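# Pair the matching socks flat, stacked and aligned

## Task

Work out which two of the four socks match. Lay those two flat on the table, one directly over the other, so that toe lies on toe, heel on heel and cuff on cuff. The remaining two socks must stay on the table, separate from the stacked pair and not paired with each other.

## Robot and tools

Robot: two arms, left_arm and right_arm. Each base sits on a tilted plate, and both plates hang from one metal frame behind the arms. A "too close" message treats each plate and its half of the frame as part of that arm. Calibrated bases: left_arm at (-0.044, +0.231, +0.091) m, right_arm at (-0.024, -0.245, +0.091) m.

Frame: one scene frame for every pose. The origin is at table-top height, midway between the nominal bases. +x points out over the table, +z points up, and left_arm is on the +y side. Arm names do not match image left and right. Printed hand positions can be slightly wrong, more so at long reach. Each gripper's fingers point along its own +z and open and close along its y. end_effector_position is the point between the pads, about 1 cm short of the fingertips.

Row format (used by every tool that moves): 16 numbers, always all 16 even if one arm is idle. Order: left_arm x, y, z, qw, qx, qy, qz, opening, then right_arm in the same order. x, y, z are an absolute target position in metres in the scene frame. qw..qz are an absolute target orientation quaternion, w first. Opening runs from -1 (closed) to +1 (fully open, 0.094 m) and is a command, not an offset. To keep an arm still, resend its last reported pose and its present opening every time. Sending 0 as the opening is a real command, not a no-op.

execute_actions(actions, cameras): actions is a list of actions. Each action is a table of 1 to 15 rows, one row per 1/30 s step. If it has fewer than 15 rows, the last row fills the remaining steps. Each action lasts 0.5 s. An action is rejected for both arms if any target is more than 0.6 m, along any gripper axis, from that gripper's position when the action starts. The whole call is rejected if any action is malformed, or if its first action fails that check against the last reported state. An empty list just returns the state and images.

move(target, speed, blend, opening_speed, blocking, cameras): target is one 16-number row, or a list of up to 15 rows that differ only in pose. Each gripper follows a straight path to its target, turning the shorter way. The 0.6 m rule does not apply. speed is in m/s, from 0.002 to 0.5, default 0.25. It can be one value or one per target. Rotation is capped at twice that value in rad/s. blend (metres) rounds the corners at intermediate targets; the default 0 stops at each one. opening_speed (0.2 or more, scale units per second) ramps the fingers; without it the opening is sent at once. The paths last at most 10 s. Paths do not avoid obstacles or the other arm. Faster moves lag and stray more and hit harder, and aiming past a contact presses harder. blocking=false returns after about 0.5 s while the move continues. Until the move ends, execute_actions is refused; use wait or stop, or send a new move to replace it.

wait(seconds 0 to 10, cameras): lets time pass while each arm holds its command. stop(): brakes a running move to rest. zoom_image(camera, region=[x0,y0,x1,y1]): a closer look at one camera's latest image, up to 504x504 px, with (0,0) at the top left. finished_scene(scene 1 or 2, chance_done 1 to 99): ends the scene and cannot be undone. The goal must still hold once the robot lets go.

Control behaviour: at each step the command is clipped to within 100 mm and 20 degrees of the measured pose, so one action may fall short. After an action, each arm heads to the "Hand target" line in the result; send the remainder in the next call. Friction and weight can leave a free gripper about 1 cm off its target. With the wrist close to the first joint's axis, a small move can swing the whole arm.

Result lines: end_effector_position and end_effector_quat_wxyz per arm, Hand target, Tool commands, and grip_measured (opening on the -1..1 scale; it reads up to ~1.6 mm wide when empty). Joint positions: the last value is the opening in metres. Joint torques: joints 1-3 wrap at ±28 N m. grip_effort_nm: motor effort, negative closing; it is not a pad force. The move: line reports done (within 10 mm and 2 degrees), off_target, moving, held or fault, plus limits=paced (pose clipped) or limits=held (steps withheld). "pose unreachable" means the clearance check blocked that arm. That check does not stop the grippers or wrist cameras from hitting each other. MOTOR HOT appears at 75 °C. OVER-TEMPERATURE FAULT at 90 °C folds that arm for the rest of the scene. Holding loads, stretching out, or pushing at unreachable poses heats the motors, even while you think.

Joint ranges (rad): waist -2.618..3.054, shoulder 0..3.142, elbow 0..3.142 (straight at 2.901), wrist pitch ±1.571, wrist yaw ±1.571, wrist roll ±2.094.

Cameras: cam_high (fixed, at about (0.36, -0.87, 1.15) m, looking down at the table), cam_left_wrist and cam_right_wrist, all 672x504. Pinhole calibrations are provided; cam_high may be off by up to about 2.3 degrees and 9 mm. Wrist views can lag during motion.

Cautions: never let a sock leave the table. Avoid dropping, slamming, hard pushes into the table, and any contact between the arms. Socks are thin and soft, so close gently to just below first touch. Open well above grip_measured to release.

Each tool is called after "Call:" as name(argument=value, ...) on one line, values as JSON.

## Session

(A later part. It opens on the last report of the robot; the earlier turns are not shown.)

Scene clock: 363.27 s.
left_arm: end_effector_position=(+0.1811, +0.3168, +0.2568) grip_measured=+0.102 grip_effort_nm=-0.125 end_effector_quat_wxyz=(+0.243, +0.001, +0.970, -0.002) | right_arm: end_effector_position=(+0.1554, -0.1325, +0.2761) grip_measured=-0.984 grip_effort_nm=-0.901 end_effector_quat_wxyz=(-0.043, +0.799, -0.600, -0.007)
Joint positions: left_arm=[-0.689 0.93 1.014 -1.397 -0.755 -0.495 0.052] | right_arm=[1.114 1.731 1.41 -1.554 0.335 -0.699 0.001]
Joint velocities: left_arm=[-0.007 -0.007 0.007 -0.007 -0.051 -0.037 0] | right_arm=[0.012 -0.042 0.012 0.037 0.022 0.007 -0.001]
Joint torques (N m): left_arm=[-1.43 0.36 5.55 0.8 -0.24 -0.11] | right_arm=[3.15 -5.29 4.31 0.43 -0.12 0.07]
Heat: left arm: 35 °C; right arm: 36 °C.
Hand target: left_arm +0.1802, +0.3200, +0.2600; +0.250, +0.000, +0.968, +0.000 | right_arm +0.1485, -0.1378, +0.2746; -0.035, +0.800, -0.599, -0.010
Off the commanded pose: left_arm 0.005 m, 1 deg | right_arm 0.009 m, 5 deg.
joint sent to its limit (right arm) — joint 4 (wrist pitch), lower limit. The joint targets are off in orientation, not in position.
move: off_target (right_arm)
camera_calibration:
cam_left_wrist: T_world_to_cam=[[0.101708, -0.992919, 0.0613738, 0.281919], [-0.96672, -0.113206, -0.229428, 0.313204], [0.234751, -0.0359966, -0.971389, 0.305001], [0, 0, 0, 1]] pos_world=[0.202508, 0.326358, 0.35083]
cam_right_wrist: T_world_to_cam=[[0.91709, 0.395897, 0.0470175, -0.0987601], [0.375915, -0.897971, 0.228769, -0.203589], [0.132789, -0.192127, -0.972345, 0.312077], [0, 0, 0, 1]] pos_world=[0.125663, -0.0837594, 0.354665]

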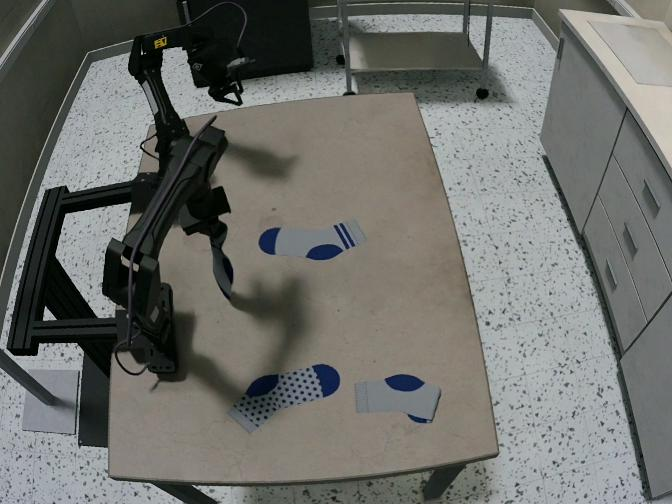

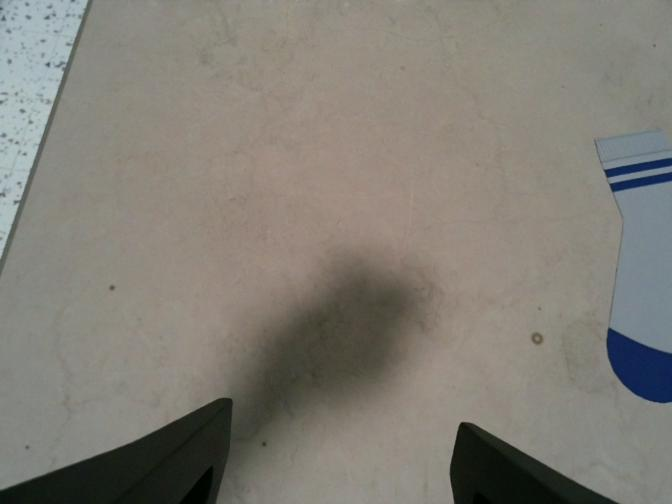

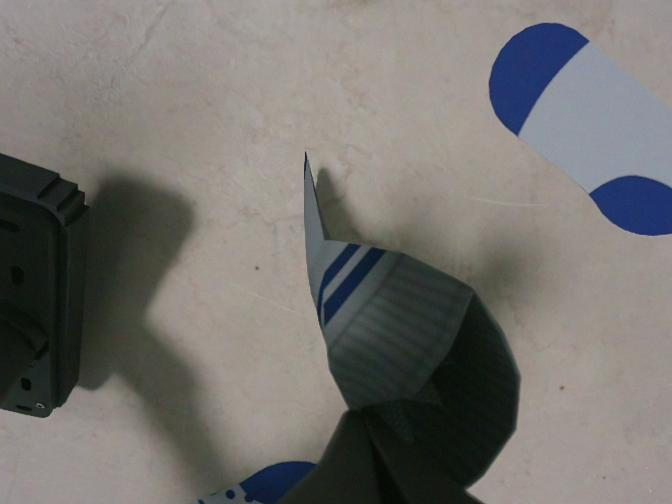

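Call:
move(target=[[0.18, 0.32, 0.26, 0.25, 0.0, 0.968, 0.0, 0.1, 0.15, -0.14, 0.25, 0, -0.8, 0.6, 0, -1],[0.18, 0.32, 0.26, 0.25, 0.0, 0.968, 0.0, 0.1, 0.24, -0.14, 0.20, 0, -0.8, 0.6, 0, -1],[0.18, 0.32, 0.26, 0.25, 0.0, 0.968, 0.0, 0.1, 0.34, -0.135, 0.11, 0, -0.8, 0.6, 0, -1],[0.18, 0.32, 0.26, 0.25, 0.0, 0.968, 0.0, 0.1, 0.39, -0.13, 0.022, 0, -0.8, 0.6, 0, -1]], speed=0.1, blend=0.015)

Call:
move(target=[[0.18, 0.32, 0.26, 0.25, 0.0, 0.968, 0.0, 0.1, 0.39, -0.13, 0.022, 0, -0.8, 0.6, 0, -0.4]], speed=0.05, opening_speed=0.6, cameras=["cam_right_wrist"])

Call:
move(target=[[0.18, 0.32, 0.26, 0.25, 0.0, 0.968, 0.0, 0.1, 0.39, -0.13, 0.1, 0, -0.8, 0.6, 0, -0.4],[0.18, 0.32, 0.26, 0.25, 0.0, 0.968, 0.0, 0.1, 0.25, -0.06, 0.27, 0.1, 0, 0.995, 0, -0.4]], speed=[0.1,0.25])

Scene clock: 374.37 s.
left_arm: end_effector_position=(+0.1811, +0.3168, +0.2568) grip_measured=+0.102 grip_effort_nm=-0.125 end_effector_quat_wxyz=(+0.243, +0.001, +0.970, -0.002) | right_arm: end_effector_position=(+0.3862, -0.1371, +0.0252) grip_measured=-0.984 grip_effort_nm=-0.896 end_effector_quat_wxyz=(+0.011, +0.798, -0.602, +0.002)
Joint positions: left_arm=[-0.689 0.93 1.014 -1.397 -0.755 -0.495 0.052] | right_arm=[0.387 2.418 1.66 -0.901 0.519 -1.431 0.001]
Joint velocities: left_arm=[-0.002 -0.027 -0.012 0.007 0.007 -0.066 -0.001] | right_arm=[-0.017 -0.012 0.017 0.066 0.022 -0.051 0]
Joint torques (N m): left_arm=[-1.4 0.21 5.42 0.78 -0.24 -0.09] | right_arm=[6.2 -10 6.71 0.49 0.03 -0.07]
Heat: left arm: 35 °C; right arm: 35 °C.
Hand target: left_arm +0.1802, +0.3200, +0.2600; +0.250, +0.000, +0.968, +0.000 | right_arm +0.3920, -0.1323, +0.0215; +0.007, +0.799, -0.601, +0.005
Off the commanded pose: left_arm 0.005 m, 1 deg | right_arm 0.009 m, 1 deg.
move: done
camera_calibration:
cam_left_wrist: T_world_to_cam=[[0.101708, -0.992919, 0.0613738, 0.281919], [-0.96672, -0.113206, -0.229428, 0.313204], [0.234751, -0.0359966, -0.971389, 0.305001], [0, 0, 0, 1]] pos_world=[0.202508, 0.326358, 0.35083]
cam_right_wrist: T_world_to_cam=[[0.91856, 0.393379, -0.0387516, -0.295609], [0.386581, -0.873553, 0.295738, -0.23953], [0.0824854, -0.286633, -0.954483, 0.0426722], [0, 0, 0, 1]] pos_world=[0.360612, -0.0807243, 0.100113]

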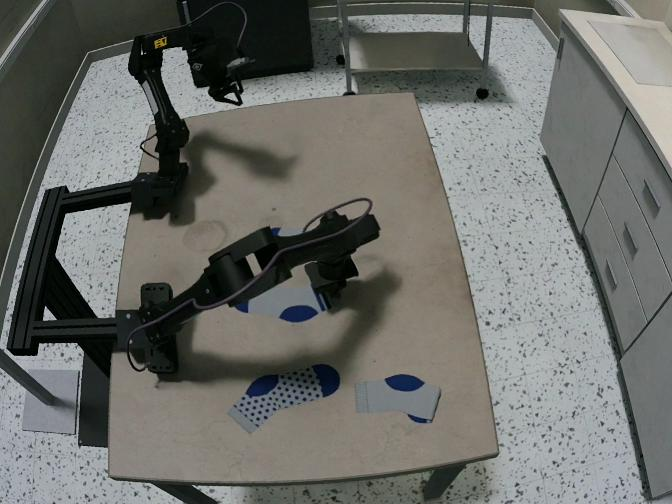

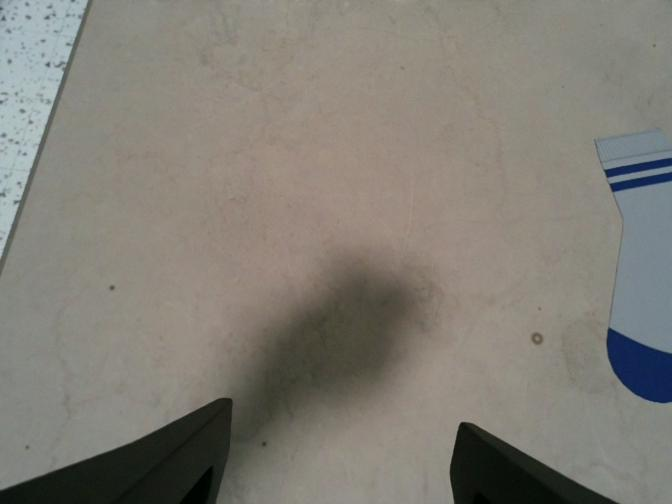

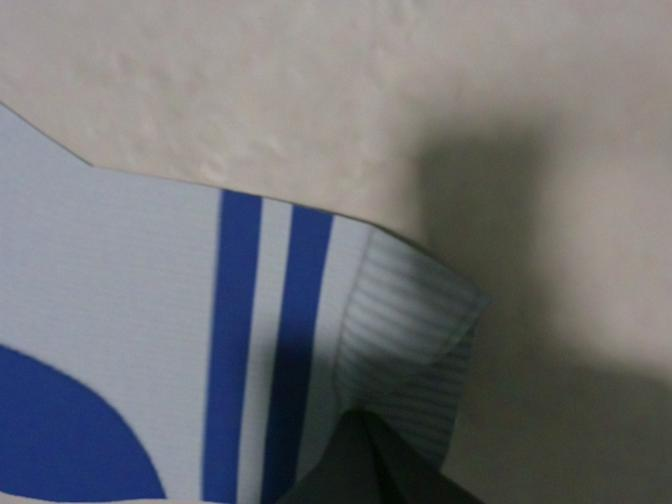

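Scene clock: 375.57 s.
left_arm: end_effector_position=(+0.1811, +0.3168, +0.2568) grip_measured=+0.102 grip_effort_nm=-0.120 end_effector_quat_wxyz=(+0.243, +0.001, +0.970, -0.002) | right_arm: end_effector_position=(+0.3889, -0.1355, +0.0252) grip_measured=-0.402 grip_effort_nm=0.090 end_effector_quat_wxyz=(+0.006, +0.798, -0.603, +0.004)
Joint positions: left_arm=[-0.689 0.93 1.014 -1.397 -0.755 -0.495 0.052] | right_arm=[0.387 2.418 1.66 -0.887 0.516 -1.437 0.028]
Joint velocities: left_arm=[-0.017 -0.007 -0.007 0.007 -0.051 0.007 0.001] | right_arm=[-0.002 0.027 -0.002 0.066 -0.066 -0.007 0]
Joint torques (N m): left_arm=[-1.33 0.28 5.37 0.82 -0.25 -0.07] | right_arm=[6.26 -10.91 5.39 0.51 -0.12 -0.08]
Heat: left arm: 35 °C; right arm: 35 °C.
Hand target: left_arm +0.1802, +0.3200, +0.2600; +0.250, +0.000, +0.968, +0.000 | right_arm +0.3899, -0.1301, +0.0221; +0.000, +0.800, -0.600, +0.000
Off the commanded pose: left_arm 0.005 m, 1 deg | right_arm 0.006 m, 1 deg.
move: done
camera_calibration:
cam_right_wrist: T_world_to_cam=[[0.919409, 0.392387, -0.0268304, -0.299462], [0.382468, -0.876093, 0.293562, -0.237822], [0.091684, -0.280165, -0.955563, 0.0402001], [0, 0, 0, 1]] pos_world=[0.362602, -0.0795864, 0.100195]
Images, in order (width x height): cam_right_wrist 672x504.

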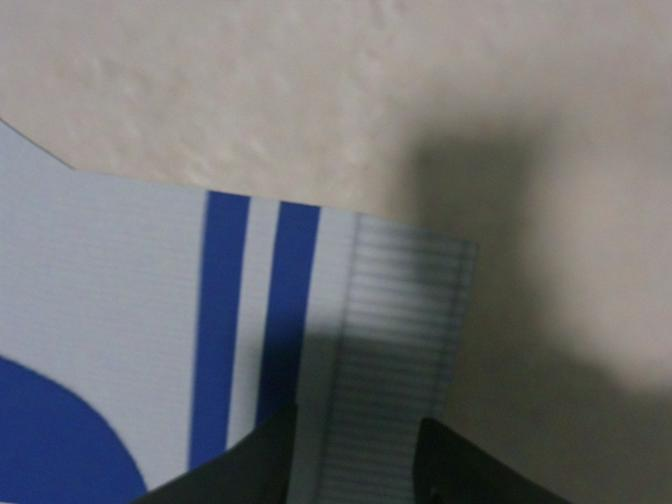

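Scene clock: 381.00 s.
left_arm: end_effector_position=(+0.1811, +0.3168, +0.2568) grip_measured=+0.102 grip_effort_nm=-0.129 end_effector_quat_wxyz=(+0.243, +0.001, +0.970, -0.002) | right_arm: end_effector_position=(+0.2469, -0.0602, +0.2658) grip_measured=-0.402 grip_effort_nm=0.090 end_effector_quat_wxyz=(+0.093, +0.002, +0.996, +0.012)
Joint positions: left_arm=[-0.689 0.93 1.014 -1.397 -0.755 -0.495 0.052] | right_arm=[1.03 2.094 1.742 -1.465 0.512 1.052 0.028]
Joint velocities: left_arm=[0.012 0.002 0.007 0.007 0.022 -0.022 0] | right_arm=[0.007 -0.007 0.007 0.007 -0.037 0.037 0.001]
Joint torques (N m): left_arm=[-1.29 0.34 5.56 0.83 -0.25 -0.08] | right_arm=[4.94 -6.93 7.92 0.36 0.22 0.11]
Heat: left arm: 35 °C; right arm: 36 °C.
Hand target: left_arm +0.1802, +0.3200, +0.2600; +0.250, +0.000, +0.968, +0.000 | right_arm +0.2475, -0.0581, +0.2713; +0.101, +0.000, +0.995, +0.010
Off the commanded pose: left_arm 0.005 m, 1 deg | right_arm 0.005 m, 2 deg.
move: done
camera_calibration:
cam_left_wrist: T_world_to_cam=[[0.101708, -0.992919, 0.0613738, 0.281919], [-0.96672, -0.113206, -0.229428, 0.313204], [0.234751, -0.0359966, -0.971389, 0.305001], [0, 0, 0, 1]] pos_world=[0.202508, 0.326358, 0.35083]
cam_right_wrist: T_world_to_cam=[[0.126537, -0.991718, -0.0219769, -0.0809079], [-0.987005, -0.128086, 0.0970347, 0.247173], [-0.099046, 0.00941289, -0.995038, 0.379213], [0, 0, 0, 1]] pos_world=[0.291758, -0.0521481, 0.351569]

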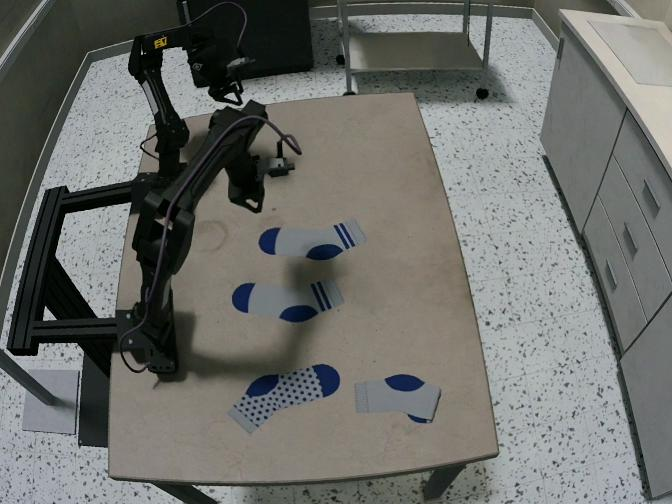

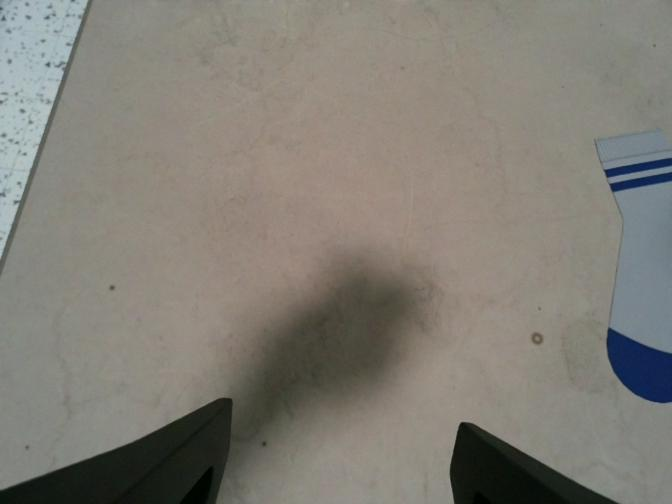

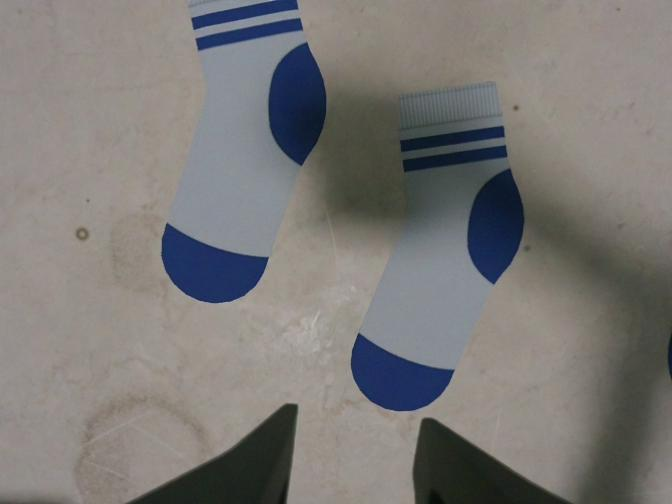

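Call:
move(target=[[0.18, 0.32, 0.26, 0.25, 0.0, 0.968, 0.0, 0.1, 0.215, 0.036, 0.09, 0, -0.643, 0.766, 0, 0.1]], cameras=["cam_right_wrist"])

Scene clock: 400.90 s.
left_arm: end_effector_position=(+0.1811, +0.3168, +0.2568) grip_measured=+0.102 grip_effort_nm=-0.129 end_effector_quat_wxyz=(+0.243, +0.001, +0.970, -0.002) | right_arm: end_effector_position=(+0.2110, +0.0277, +0.0901) grip_measured=+0.098 grip_effort_nm=0.090 end_effector_quat_wxyz=(-0.009, -0.645, +0.764, -0.011)
Joint positions: left_arm=[-0.689 0.93 1.014 -1.397 -0.755 -0.495 0.052] | right_arm=[0.987 2.496 1.579 -1.033 0.388 -0.335 0.052]
Joint velocities: left_arm=[-0.022 0.007 -0.002 0.051 0.022 0.022 0] | right_arm=[-0.037 0.002 -0.007 -0.022 -0.007 0.022 -0.001]
Joint torques (N m): left_arm=[-1.44 0.42 5.53 0.79 -0.21 -0.09] | right_arm=[4.23 -9.78 7.66 0.53 -0.1 -0.03]
Heat: left arm: 35 °C; right arm: 35 °C.
Hand target: left_arm +0.1802, +0.3200, +0.2600; +0.250, +0.000, +0.968, +0.000 | right_arm +0.2160, +0.0376, +0.0891; +0.000, -0.643, +0.766, -0.002
Off the commanded pose: left_arm 0.005 m, 1 deg | right_arm 0.009 m, 2 deg.
move: done
camera_calibration:
cam_right_wrist: T_world_to_cam=[[0.998907, -0.0423387, -0.019807, -0.203603], [-0.0341638, -0.950507, 0.308821, 0.0426593], [-0.0319017, -0.307806, -0.950914, 0.190626], [0, 0, 0, 1]] pos_world=[0.210919, 0.0906037, 0.164063]
Images, in order (width x height): cam_right_wrist 672x504.

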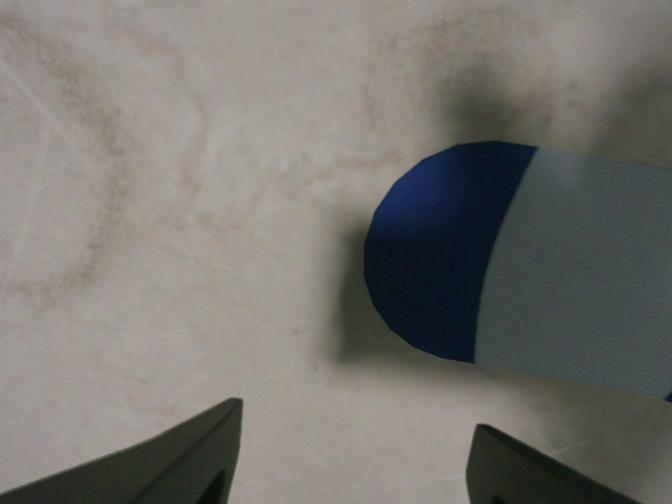

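Call:
move(target=[[0.18, 0.32, 0.26, 0.25, 0.0, 0.968, 0.0, 0.1, 0.227, 0.039, 0.025, 0, -0.643, 0.766, 0, 0.1],[0.18, 0.32, 0.26, 0.25, 0.0, 0.968, 0.0, 0.1, 0.227, 0.039, 0.003, 0, -0.643, 0.766, 0, 0.1]], speed=[0.12,0.04], cameras=["cam_right_wrist"])

Call:
move(target=[[0.18, 0.32, 0.26, 0.25, 0.0, 0.968, 0.0, 0.1, 0.227, 0.039, 0.002, 0, -0.643, 0.766, 0, -1]], speed=0.03, opening_speed=0.6, cameras=["cam_right_wrist"])

Scene clock: 406.90 s.
left_arm: end_effector_position=(+0.1811, +0.3168, +0.2568) grip_measured=+0.102 grip_effort_nm=-0.129 end_effector_quat_wxyz=(+0.243, +0.001, +0.970, -0.002) | right_arm: end_effector_position=(+0.2348, +0.0414, +0.0195) grip_measured=+0.098 grip_effort_nm=0.085 end_effector_quat_wxyz=(+0.010, -0.637, +0.771, +0.003)
Joint positions: left_arm=[-0.689 0.93 1.014 -1.397 -0.755 -0.495 0.052] | right_arm=[0.884 2.627 1.544 -0.777 0.408 -0.438 0.052]
Joint velocities: left_arm=[0.002 -0.007 -0.002 0.037 -0.022 -0.007 -0.001] | right_arm=[0.017 0.012 -0.002 0.007 -0.007 0.022 0]
Joint torques (N m): left_arm=[-1.5 0.44 5.53 0.81 -0.21 -0.07] | right_arm=[4.59 -9.58 3.66 0.76 0.04 -0.08]
Heat: left arm: 35 °C; right arm: 35 °C.
Hand target: left_arm +0.1802, +0.3200, +0.2600; +0.250, +0.000, +0.968, +0.000 | right_arm +0.2276, +0.0385, +0.0032; -0.001, -0.643, +0.766, -0.001
Off the commanded pose: left_arm 0.005 m, 1 deg | right_arm 0.018 m, 1 deg.
move: off_target (right_arm)
camera_calibration:
cam_right_wrist: T_world_to_cam=[[0.998011, -0.0622656, -0.00989581, -0.227322], [-0.0574255, -0.962544, 0.264974, 0.0851341], [-0.0260239, -0.263878, -0.964205, 0.125587], [0, 0, 0, 1]] pos_world=[0.235027, 0.100931, 0.0962836]
Images, in order (width x height): cam_right_wrist 672x504.

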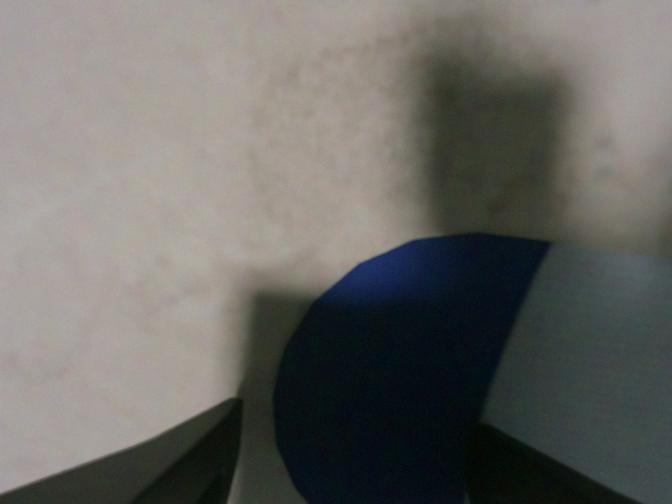

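Scene clock: 408.93 s.
left_arm: end_effector_position=(+0.1811, +0.3168, +0.2568) grip_measured=+0.102 grip_effort_nm=-0.125 end_effector_quat_wxyz=(+0.243, +0.001, +0.970, -0.002) | right_arm: end_effector_position=(+0.2395, +0.0447, +0.0197) grip_measured=-0.986 grip_effort_nm=-0.774 end_effector_quat_wxyz=(+0.022, -0.635, +0.772, +0.000)
Joint positions: left_arm=[-0.689 0.93 1.014 -1.397 -0.755 -0.495 0.052] | right_arm=[0.884 2.627 1.544 -0.754 0.418 -0.443 0.001]
Joint velocities: left_arm=[-0.007 -0.012 -0.012 -0.037 -0.022 0.007 -0.001] | right_arm=[-0.002 -0.007 -0.017 -0.095 0.022 0.022 -0.001]
Joint torques (N m): left_arm=[-1.25 0.42 5.41 0.77 -0.26 -0.04] | right_arm=[4.53 -9.68 3.28 0.61 -0.08 -0.08]
Heat: left arm: 35 °C; right arm: 36 °C.
Hand target: left_arm +0.1802, +0.3200, +0.2600; +0.250, +0.000, +0.968, +0.000 | right_arm +0.2270, +0.0386, +0.0026; +0.000, -0.643, +0.766, +0.000
Off the commanded pose: left_arm 0.005 m, 1 deg | right_arm 0.022 m, 3 deg.
move: off_target (right_arm)
camera_calibration:
cam_right_wrist: T_world_to_cam=[[0.997686, -0.0672363, 0.010124, -0.231888], [-0.0676088, -0.965139, 0.252854, 0.091328], [-0.00722997, -0.252954, -0.967451, 0.121825], [0, 0, 0, 1]] pos_world=[0.238407, 0.103369, 0.0971143]
Images, in order (width x height): cam_right_wrist 672x504.

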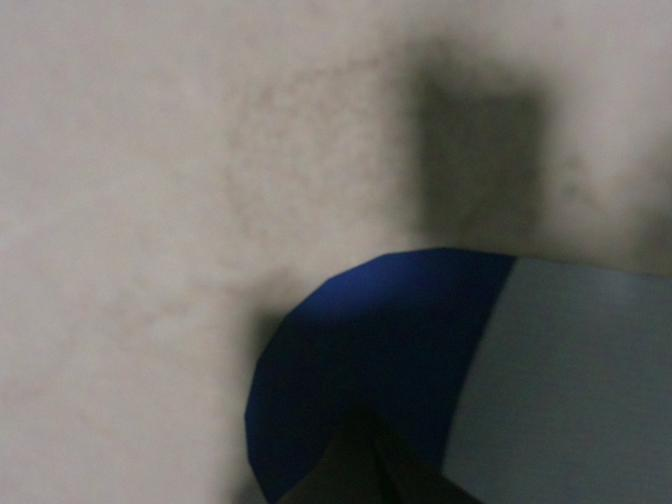

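Call:
move(target=[[0.18, 0.32, 0.26, 0.25, 0.0, 0.968, 0.0, 0.1, 0.215, 0.037, 0.03, 0, -0.643, 0.766, 0, 0.1],[0.18, 0.32, 0.26, 0.25, 0.0, 0.968, 0.0, 0.1, 0.215, 0.037, 0.003, 0, -0.643, 0.766, 0, 0.1]], speed=[0.12,0.04], cameras=["cam_right_wrist"])

Call:
move(target=[[0.18, 0.32, 0.26, 0.25, 0.0, 0.968, 0.0, 0.1, 0.213, 0.035, 0.002, 0, -0.643, 0.766, 0, -1]], speed=0.03, opening_speed=0.6, cameras=["cam_right_wrist"])

Scene clock: 414.67 s.
left_arm: end_effector_position=(+0.1811, +0.3168, +0.2568) grip_measured=+0.102 grip_effort_nm=-0.120 end_effector_quat_wxyz=(+0.243, +0.001, +0.970, -0.002) | right_arm: end_effector_position=(+0.2228, +0.0423, +0.0178) grip_measured=+0.098 grip_effort_nm=0.081 end_effector_quat_wxyz=(+0.012, -0.640, +0.768, -0.004)
Joint positions: left_arm=[-0.689 0.93 1.014 -1.397 -0.755 -0.495 0.052] | right_arm=[0.913 2.623 1.505 -0.755 0.413 -0.417 0.052]
Joint velocities: left_arm=[0.007 -0.002 0.012 -0.007 -0.037 -0.066 -0.001] | right_arm=[0.007 0.022 0.017 0.007 0.007 0.007 0.001]
Joint torques (N m): left_arm=[-1.48 0.38 5.67 0.83 -0.26 -0.09] | right_arm=[3.89 -10.52 2.62 0.83 -0.1 -0.1]
Heat: left arm: 35 °C; right arm: 36 °C.
Hand target: left_arm +0.1802, +0.3200, +0.2600; +0.250, +0.000, +0.968, +0.000 | right_arm +0.2148, +0.0371, +0.0032; +0.000, -0.643, +0.766, +0.000
Off the commanded pose: left_arm 0.005 m, 1 deg | right_arm 0.018 m, 1 deg.
move: off_target (right_arm)
camera_calibration:
cam_right_wrist: T_world_to_cam=[[0.998555, -0.0537181, 0.00172661, -0.215964], [-0.0521609, -0.960864, 0.272065, 0.0843433], [-0.0129557, -0.271761, -0.962277, 0.121237], [0, 0, 0, 1]] pos_world=[0.221622, 0.102389, 0.0940899]
Images, in order (width x height): cam_right_wrist 672x504.

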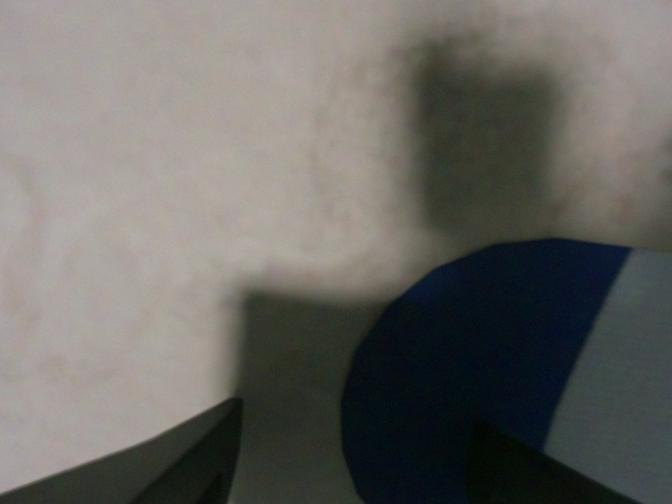

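Scene clock: 416.70 s.
left_arm: end_effector_position=(+0.1811, +0.3168, +0.2568) grip_measured=+0.102 grip_effort_nm=-0.125 end_effector_quat_wxyz=(+0.243, +0.001, +0.970, -0.002) | right_arm: end_effector_position=(+0.2310, +0.0444, +0.0183) grip_measured=-0.981 grip_effort_nm=-0.969 end_effector_quat_wxyz=(+0.032, -0.634, +0.772, -0.014)
Joint positions: left_arm=[-0.689 0.93 1.014 -1.397 -0.755 -0.495 0.052] | right_arm=[0.913 2.616 1.492 -0.712 0.444 -0.418 0.001]
Joint velocities: left_arm=[-0.007 0.007 -0.012 -0.081 -0.051 -0.066 0] | right_arm=[0.002 0.012 0.007 0.037 -0.022 -0.007 -0.003]
Joint torques (N m): left_arm=[-1.39 0.39 5.5 0.79 -0.25 -0.04] | right_arm=[3.86 -10.52 2.45 0.49 -0.41 -0.06]
Heat: left arm: 35 °C; right arm: 37 °C.
Hand target: left_arm +0.1802, +0.3200, +0.2600; +0.250, +0.000, +0.968, +0.000 | right_arm +0.2132, +0.0349, +0.0028; +0.000, -0.643, +0.766, +0.000
Off the commanded pose: left_arm 0.005 m, 1 deg | right_arm 0.026 m, 4 deg.
move: off_target (right_arm)
camera_calibration:
cam_right_wrist: T_world_to_cam=[[0.996606, -0.0687153, 0.0453204, -0.223728], [-0.0781516, -0.962756, 0.258829, 0.0929806], [0.025847, -0.261493, -0.964859, 0.113042], [0, 0, 0, 1]] pos_world=[0.227313, 0.103704, 0.0951432]
Images, in order (width x height): cam_right_wrist 672x504.

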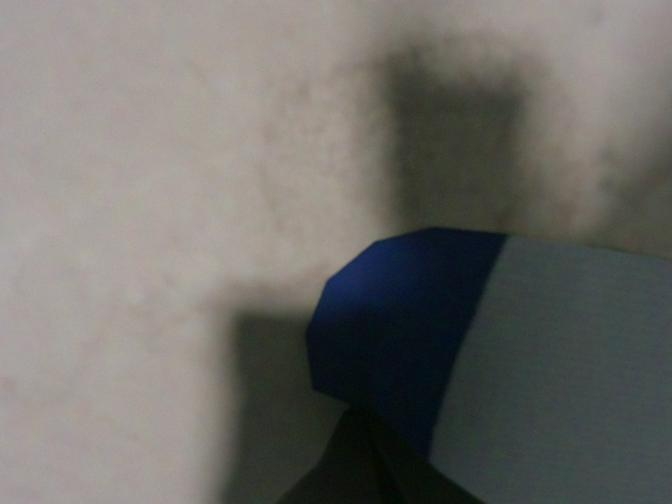

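Call:
move(target=[[0.18, 0.32, 0.26, 0.25, 0.0, 0.968, 0.0, 0.1, 0.22, 0.038, 0.03, 0, -0.643, 0.766, 0, -1],[0.18, 0.32, 0.26, 0.25, 0.0, 0.968, 0.0, 0.1, 0.13, 0.03, 0.026, 0, -0.643, 0.766, 0, -1]], speed=0.1, cameras=["cam_right_wrist"])

Call:
move(target=[[0.18, 0.32, 0.26, 0.25, 0.0, 0.968, 0.0, 0.1, 0.13, 0.03, 0.022, 0, -0.643, 0.766, 0, -0.4]], speed=0.05, opening_speed=0.6, cameras=[])

Call:
move(target=[[0.18, 0.32, 0.26, 0.25, 0.0, 0.968, 0.0, 0.1, 0.13, 0.03, 0.1, 0, -0.643, 0.766, 0, -0.4],[0.18, 0.32, 0.26, 0.25, 0.0, 0.968, 0.0, 0.1, 0.25, -0.06, 0.27, 0.1, 0, 0.995, 0, -0.4]], speed=[0.1,0.25])

Scene clock: 424.63 s.
left_arm: end_effector_position=(+0.1811, +0.3168, +0.2568) grip_measured=+0.102 grip_effort_nm=-0.120 end_effector_quat_wxyz=(+0.243, +0.001, +0.970, -0.002) | right_arm: end_effector_position=(+0.1296, +0.0280, +0.0183) grip_measured=-0.982 grip_effort_nm=-0.969 end_effector_quat_wxyz=(-0.012, -0.648, +0.761, -0.009)
Joint positions: left_arm=[-0.689 0.93 1.014 -1.397 -0.755 -0.495 0.052] | right_arm=[1.104 2.556 1.26 -0.698 0.336 -0.227 0.001]
Joint velocities: left_arm=[0.017 0.007 -0.007 -0.081 0.007 -0.007 -0.001] | right_arm=[-0.017 0.002 0.007 -0.037 0.022 -0.007 -0.001]
Joint torques (N m): left_arm=[-1.28 0.32 5.55 0.84 -0.26 -0.07] | right_arm=[4.26 -13.33 3.44 0.53 -0.09 0.09]
Heat: left arm: 35 °C; right arm: 37 °C.
Hand target: left_arm +0.1802, +0.3200, +0.2600; +0.250, +0.000, +0.968, +0.000 | right_arm +0.1293, +0.0314, +0.0253; +0.000, -0.644, +0.765, +0.002
Off the commanded pose: left_arm 0.005 m, 1 deg | right_arm 0.008 m, 2 deg.
move: done
camera_calibration:
cam_right_wrist: T_world_to_cam=[[0.999066, -0.033975, -0.0266987, -0.123776], [-0.0240597, -0.95063, 0.309393, 0.0610241], [-0.0358922, -0.308461, -0.950559, 0.120428], [0, 0, 0, 1]] pos_world=[0.129451, 0.0909534, 0.0922886]
Images, in order (width x height): cam_right_wrist 672x504.

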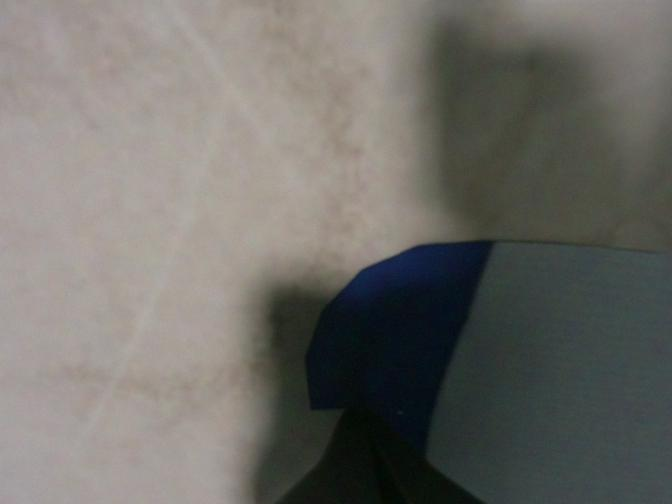

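Scene clock: 425.83 s.
left_arm: end_effector_position=(+0.1811, +0.3168, +0.2568) grip_measured=+0.102 grip_effort_nm=-0.125 end_effector_quat_wxyz=(+0.243, +0.001, +0.970, -0.002) | right_arm: end_effector_position=(+0.1304, +0.0301, +0.0182) grip_measured=-0.402 grip_effort_nm=0.100 end_effector_quat_wxyz=(-0.008, -0.647, +0.762, -0.007)
Joint positions: left_arm=[-0.689 0.93 1.014 -1.397 -0.755 -0.495 0.052] | right_arm=[1.104 2.556 1.26 -0.688 0.336 -0.227 0.028]
Joint velocities: left_arm=[0.007 0.007 -0.007 0.007 0.022 -0.007 -0.001] | right_arm=[0.002 0.002 0.002 -0.051 -0.037 0.022 -0.001]
Joint torques (N m): left_arm=[-1.46 0.2 5.52 0.81 -0.25 -0.12] | right_arm=[3.81 -12.85 3.14 0.56 -0.06 0.08]
Heat: left arm: 35 °C; right arm: 37 °C.
Hand target: left_arm +0.1802, +0.3200, +0.2600; +0.250, +0.000, +0.968, +0.000 | right_arm +0.1300, +0.0299, +0.0221; -0.001, -0.643, +0.766, +0.000
Off the commanded pose: left_arm 0.005 m, 1 deg | right_arm 0.004 m, 1 deg.
move: done
No camera images: "cameras" was empty.

Scene clock: 430.30 s.
left_arm: end_effector_position=(+0.1811, +0.3168, +0.2568) grip_measured=+0.102 grip_effort_nm=-0.125 end_effector_quat_wxyz=(+0.243, +0.001, +0.970, -0.002) | right_arm: end_effector_position=(+0.2434, -0.0594, +0.2615) grip_measured=-0.402 grip_effort_nm=0.090 end_effector_quat_wxyz=(+0.091, -0.009, +0.996, -0.005)
Joint positions: left_arm=[-0.689 0.93 1.014 -1.397 -0.755 -0.495 0.052] | right_arm=[1.039 2.119 1.75 -1.488 0.521 1.056 0.028]
Joint velocities: left_arm=[-0.007 -0.002 -0.022 -0.095 0.037 -0.066 0] | right_arm=[0.012 -0.022 -0.017 -0.022 -0.051 0.007 0]
Joint torques (N m): left_arm=[-1.43 0.34 5.55 0.83 -0.29 -0.11] | right_arm=[3.78 -9.11 7.86 0.32 0.23 0.14]
Heat: left arm: 35 °C; right arm: 37 °C.
Hand target: left_arm +0.1802, +0.3200, +0.2600; +0.250, +0.000, +0.968, +0.000 | right_arm +0.2487, -0.0637, +0.2717; +0.100, +0.001, +0.995, +0.000
Off the commanded pose: left_arm 0.005 m, 1 deg | right_arm 0.011 m, 2 deg.
move: off_target (right_arm)
camera_calibration:
cam_left_wrist: T_world_to_cam=[[0.101708, -0.992919, 0.0613738, 0.281919], [-0.96672, -0.113206, -0.229428, 0.313204], [0.234751, -0.0359966, -0.971389, 0.305001], [0, 0, 0, 1]] pos_world=[0.202508, 0.326358, 0.35083]
cam_right_wrist: T_world_to_cam=[[0.144276, -0.989449, 0.013229, -0.0930815], [-0.984064, -0.142061, 0.106947, 0.240123], [-0.103939, -0.028448, -0.994177, 0.373387], [0, 0, 0, 1]] pos_world=[0.288535, -0.0473653, 0.346763]

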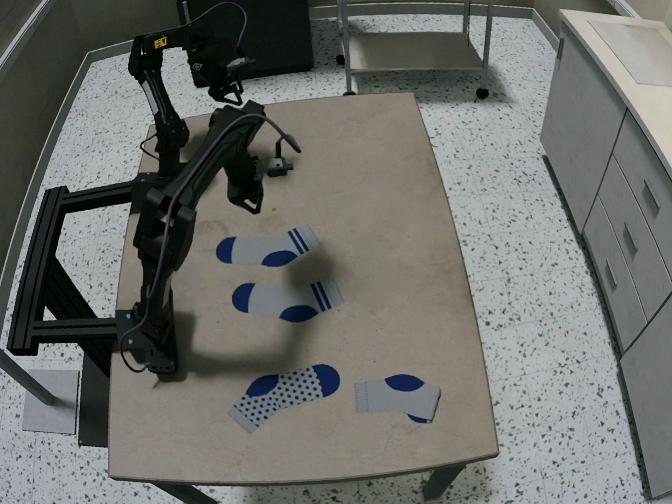

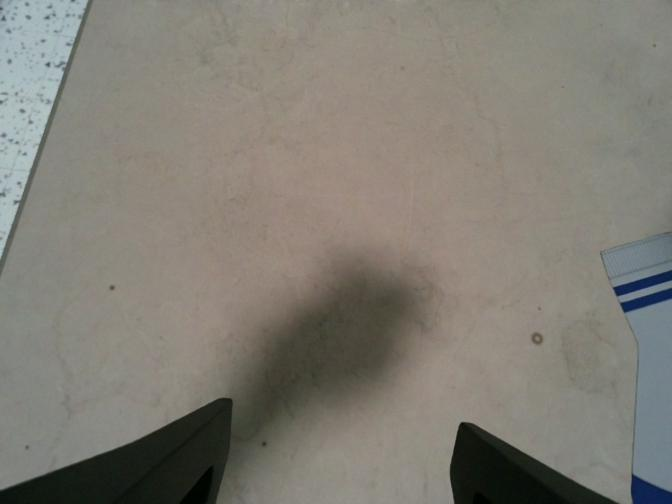

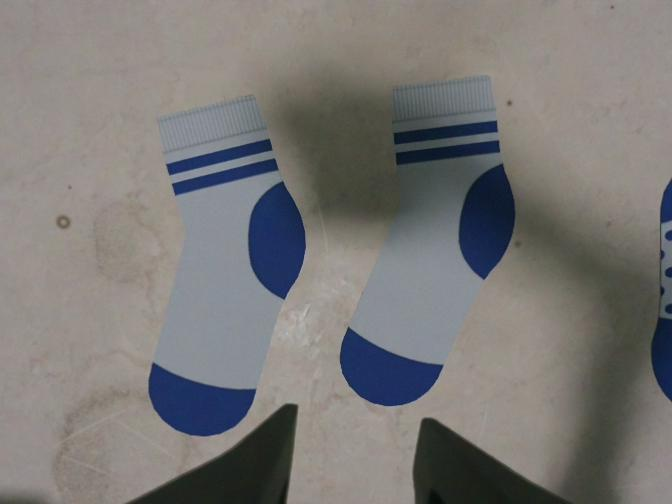

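Call:
execute_actions(actions=[])

Scene clock: 448.10 s.
left_arm: end_effector_position=(+0.1811, +0.3168, +0.2568) grip_measured=+0.102 grip_effort_nm=-0.120 end_effector_quat_wxyz=(+0.243, +0.001, +0.970, -0.002) | right_arm: end_effector_position=(+0.2434, -0.0596, +0.2615) grip_measured=-0.402 grip_effort_nm=0.095 end_effector_quat_wxyz=(+0.091, -0.009, +0.996, -0.005)
Joint positions: left_arm=[-0.689 0.93 1.014 -1.397 -0.755 -0.495 0.052] | right_arm=[1.039 2.119 1.75 -1.489 0.521 1.057 0.028]
Joint velocities: left_arm=[-0.002 -0.017 -0.007 -0.007 -0.051 -0.051 0] | right_arm=[0.007 -0.002 -0.012 0.007 -0.022 -0.007 0]
Joint torques (N m): left_arm=[-1.22 0.47 5.38 0.81 -0.29 -0.11] | right_arm=[3.77 -9.11 7.86 0.33 0.24 0.1]
Heat: left arm: 35 °C; right arm: 37 °C.
Hand target: left_arm +0.1802, +0.3200, +0.2600; +0.250, +0.000, +0.968, +0.000 | right_arm +0.2487, -0.0636, +0.2717; +0.100, +0.001, +0.995, +0.000
Tool commands: left_gripper/opening=+0.1 right_gripper/opening=-0.4
Off the commanded pose: left_arm 0.005 m, 1 deg | right_arm 0.011 m, 2 deg.
camera_calibration:
cam_left_wrist: T_world_to_cam=[[0.101708, -0.992919, 0.0613738, 0.281919], [-0.96672, -0.113206, -0.229428, 0.313204], [0.234751, -0.0359966, -0.971389, 0.305001], [0, 0, 0, 1]] pos_world=[0.202508, 0.326358, 0.35083]
cam_right_wrist: T_world_to_cam=[[0.1439, -0.98949, 0.0142008, -0.0934937], [-0.984103, -0.141578, 0.107222, 0.239993], [-0.104085, -0.0294043, -0.994134, 0.373331], [0, 0, 0, 1]] pos_world=[0.288489, -0.0475559, 0.346736]

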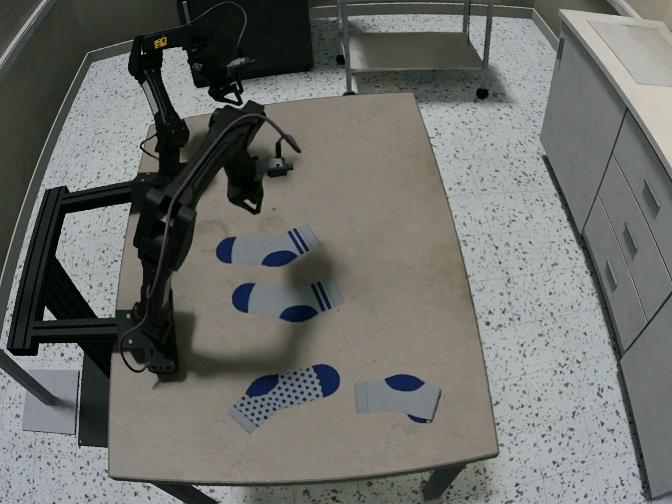

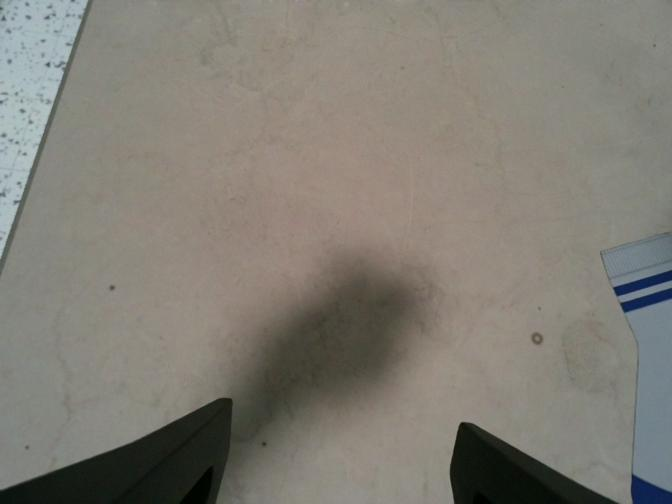

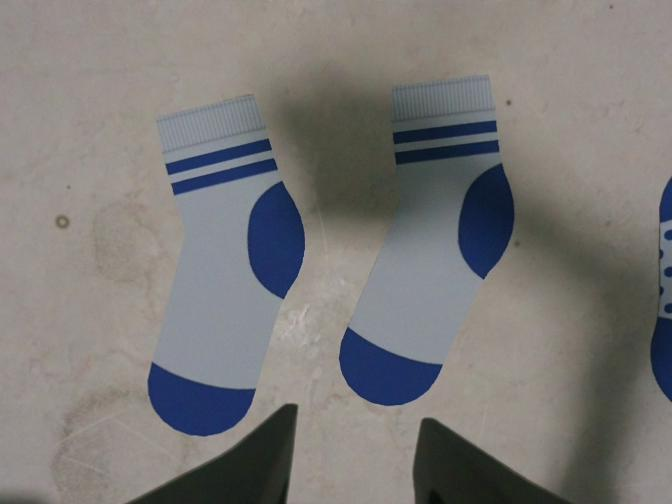

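Call:
move(target=[0.18,0.32,0.26,0.25,0,0.968,0,0.1,0.352,0.046,0.09,0,-0.828,0.561,0,0.1])

Scene clock: 456.70 s.
left_arm: end_effector_position=(+0.1811, +0.3168, +0.2568) grip_measured=+0.102 grip_effort_nm=-0.125 end_effector_quat_wxyz=(+0.243, +0.001, +0.970, -0.002) | right_arm: end_effector_position=(+0.3563, +0.0439, +0.0971) grip_measured=+0.098 grip_effort_nm=0.090 end_effector_quat_wxyz=(-0.009, +0.823, -0.568, +0.007)
Joint positions: left_arm=[-0.689 0.93 1.014 -1.397 -0.755 -0.495 0.052] | right_arm=[0.772 2.856 2.413 -1.37 0.452 -1.108 0.052]
Joint velocities: left_arm=[-0.017 0.002 0.017 0.007 -0.051 -0.051 0] | right_arm=[-0.007 0.007 -0.002 -0.022 0.022 0.037 0.001]
Joint torques (N m): left_arm=[-1.36 0.46 5.46 0.84 -0.24 -0.08] | right_arm=[6.31 -11.79 7.68 0.19 -0.04 -0.08]
Heat: left arm: 35 °C; right arm: 37 °C.
Hand target: left_arm +0.1802, +0.3200, +0.2600; +0.250, +0.000, +0.968, +0.000 | right_arm +0.3525, +0.0453, +0.0893; +0.002, +0.828, -0.561, +0.003
Off the commanded pose: left_arm 0.005 m, 1 deg | right_arm 0.009 m, 2 deg.
move: done
camera_calibration:
cam_left_wrist: T_world_to_cam=[[0.101708, -0.992919, 0.0613738, 0.281919], [-0.96672, -0.113206, -0.229428, 0.313204], [0.234751, -0.0359966, -0.971389, 0.305001], [0, 0, 0, 1]] pos_world=[0.202508, 0.326358, 0.35083]
cam_right_wrist: T_world_to_cam=[[0.883197, 0.469, 0.00146679, -0.331228], [0.448988, -0.846407, 0.286364, -0.113673], [0.135546, -0.252257, -0.95812, 0.14556], [0, 0, 0, 1]] pos_world=[0.323847, 0.0958504, 0.172501]

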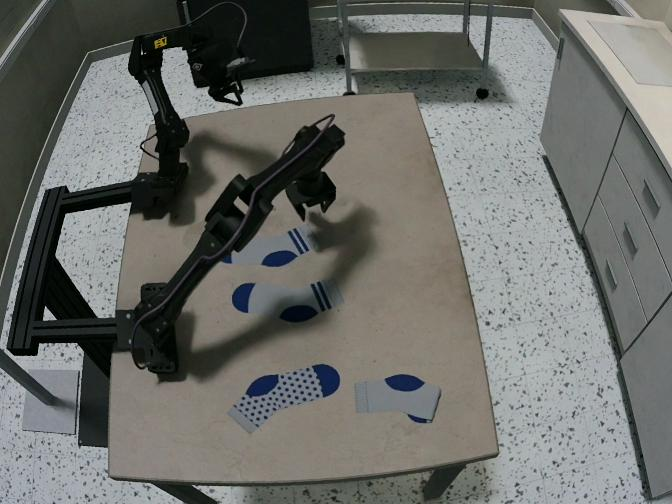

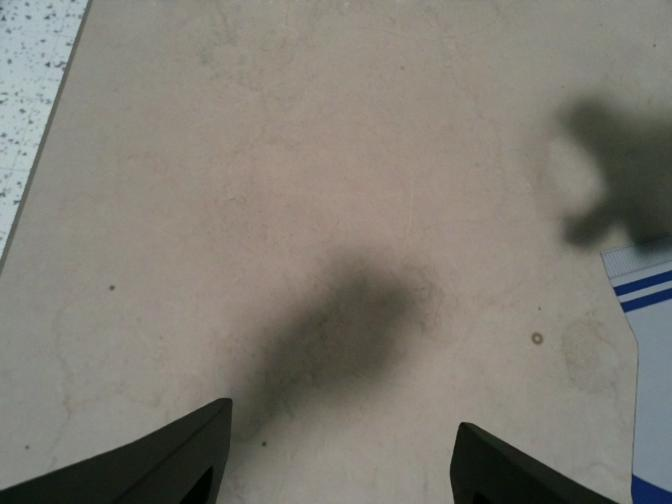

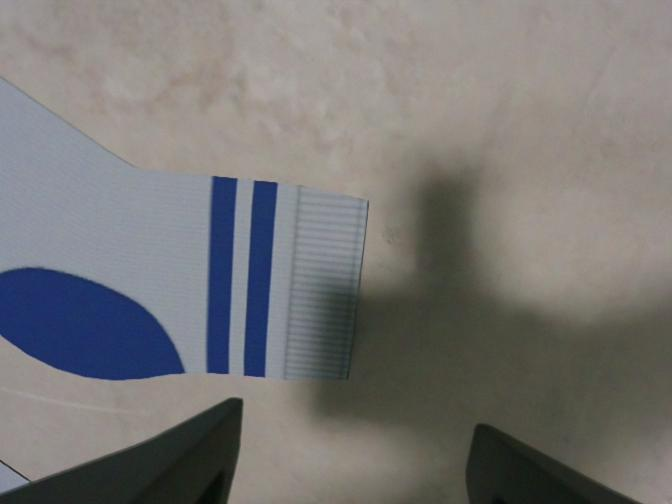

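Call:
move(target=[0.18,0.32,0.26,0.25,0,0.968,0,0.1,0.358,0.043,0.022,0,-0.828,0.561,0,0.12], speed=0.1)

Call:
zoom_image(camera="cam_right_wrist", region=[150, 150, 600, 504])

Scene clock: 464.40 s.
left_arm: end_effector_position=(+0.1811, +0.3168, +0.2568) grip_measured=+0.102 grip_effort_nm=-0.129 end_effector_quat_wxyz=(+0.243, +0.001, +0.970, -0.002) | right_arm: end_effector_position=(+0.3668, +0.0408, +0.0365) grip_measured=+0.118 grip_effort_nm=0.090 end_effector_quat_wxyz=(-0.011, +0.822, -0.569, +0.002)
Joint positions: left_arm=[-0.689 0.93 1.014 -1.397 -0.755 -0.495 0.052] | right_arm=[0.698 2.885 2.271 -1.162 0.457 -1.186 0.053]
Joint velocities: left_arm=[0.012 0.007 -0.007 -0.007 -0.051 -0.007 -0.001] | right_arm=[-0.002 -0.012 -0.022 0.007 -0.022 0.051 0]
Joint torques (N m): left_arm=[-1.47 0.21 5.49 0.83 -0.27 -0.12] | right_arm=[6.67 -12.34 4.53 0.59 0.02 -0.08]
Heat: left arm: 35 °C; right arm: 38 °C.
Hand target: left_arm +0.1802, +0.3200, +0.2600; +0.250, +0.000, +0.968, +0.000 | right_arm +0.3585, +0.0428, +0.0221; +0.001, +0.828, -0.561, +0.000
Off the commanded pose: left_arm 0.005 m, 1 deg | right_arm 0.017 m, 2 deg.
move: off_target (right_arm)
camera_calibration:
cam_left_wrist: T_world_to_cam=[[0.101708, -0.992919, 0.0613738, 0.281919], [-0.96672, -0.113206, -0.229428, 0.313204], [0.234751, -0.0359966, -0.971389, 0.305001], [0, 0, 0, 1]] pos_world=[0.202508, 0.326358, 0.35083]
cam_right_wrist: T_world_to_cam=[[0.884357, 0.466811, 0.000222614, -0.339218], [0.448671, -0.850123, 0.275656, -0.103025], [0.128869, -0.243679, -0.961256, 0.0875447], [0, 0, 0, 1]] pos_world=[0.334932, 0.0920994, 0.112628]

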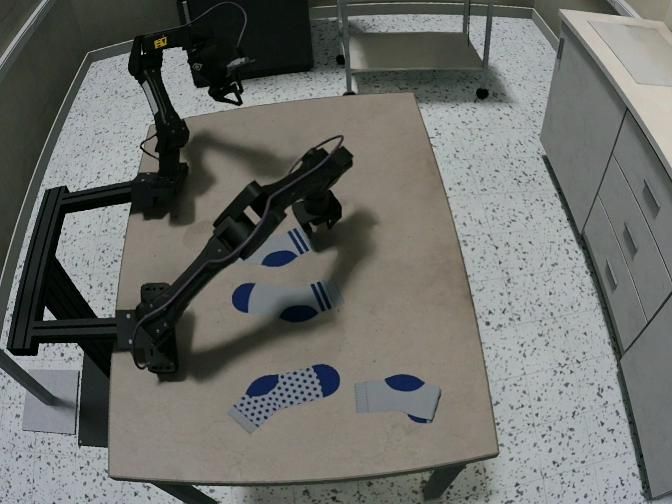

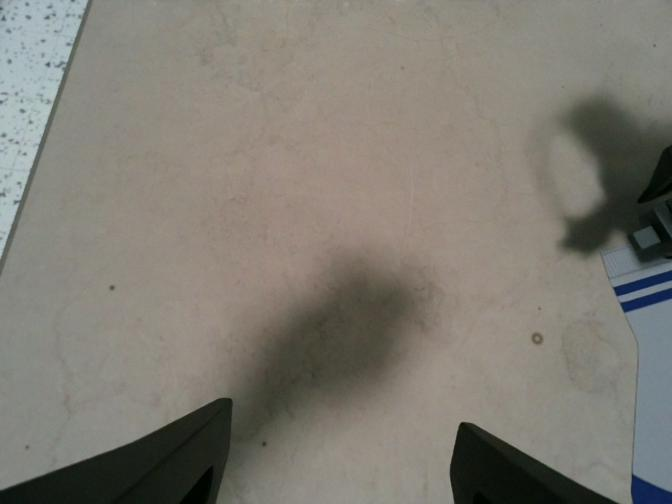

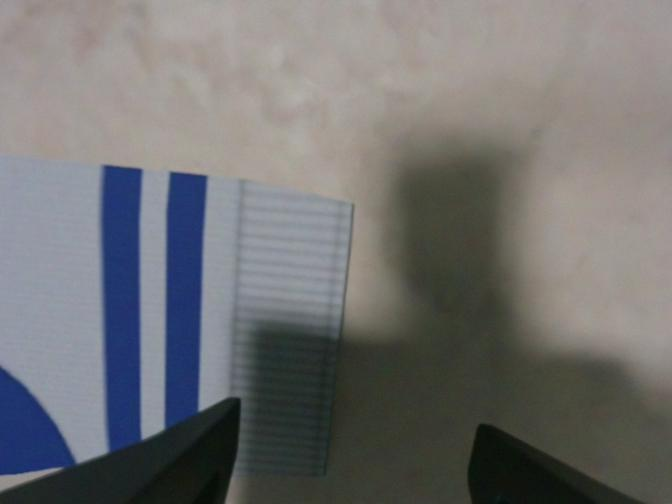

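Scaled by 1.120.

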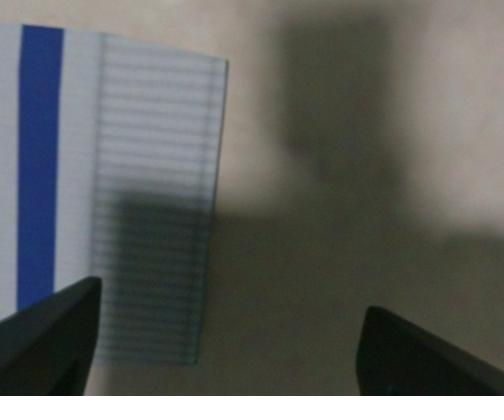

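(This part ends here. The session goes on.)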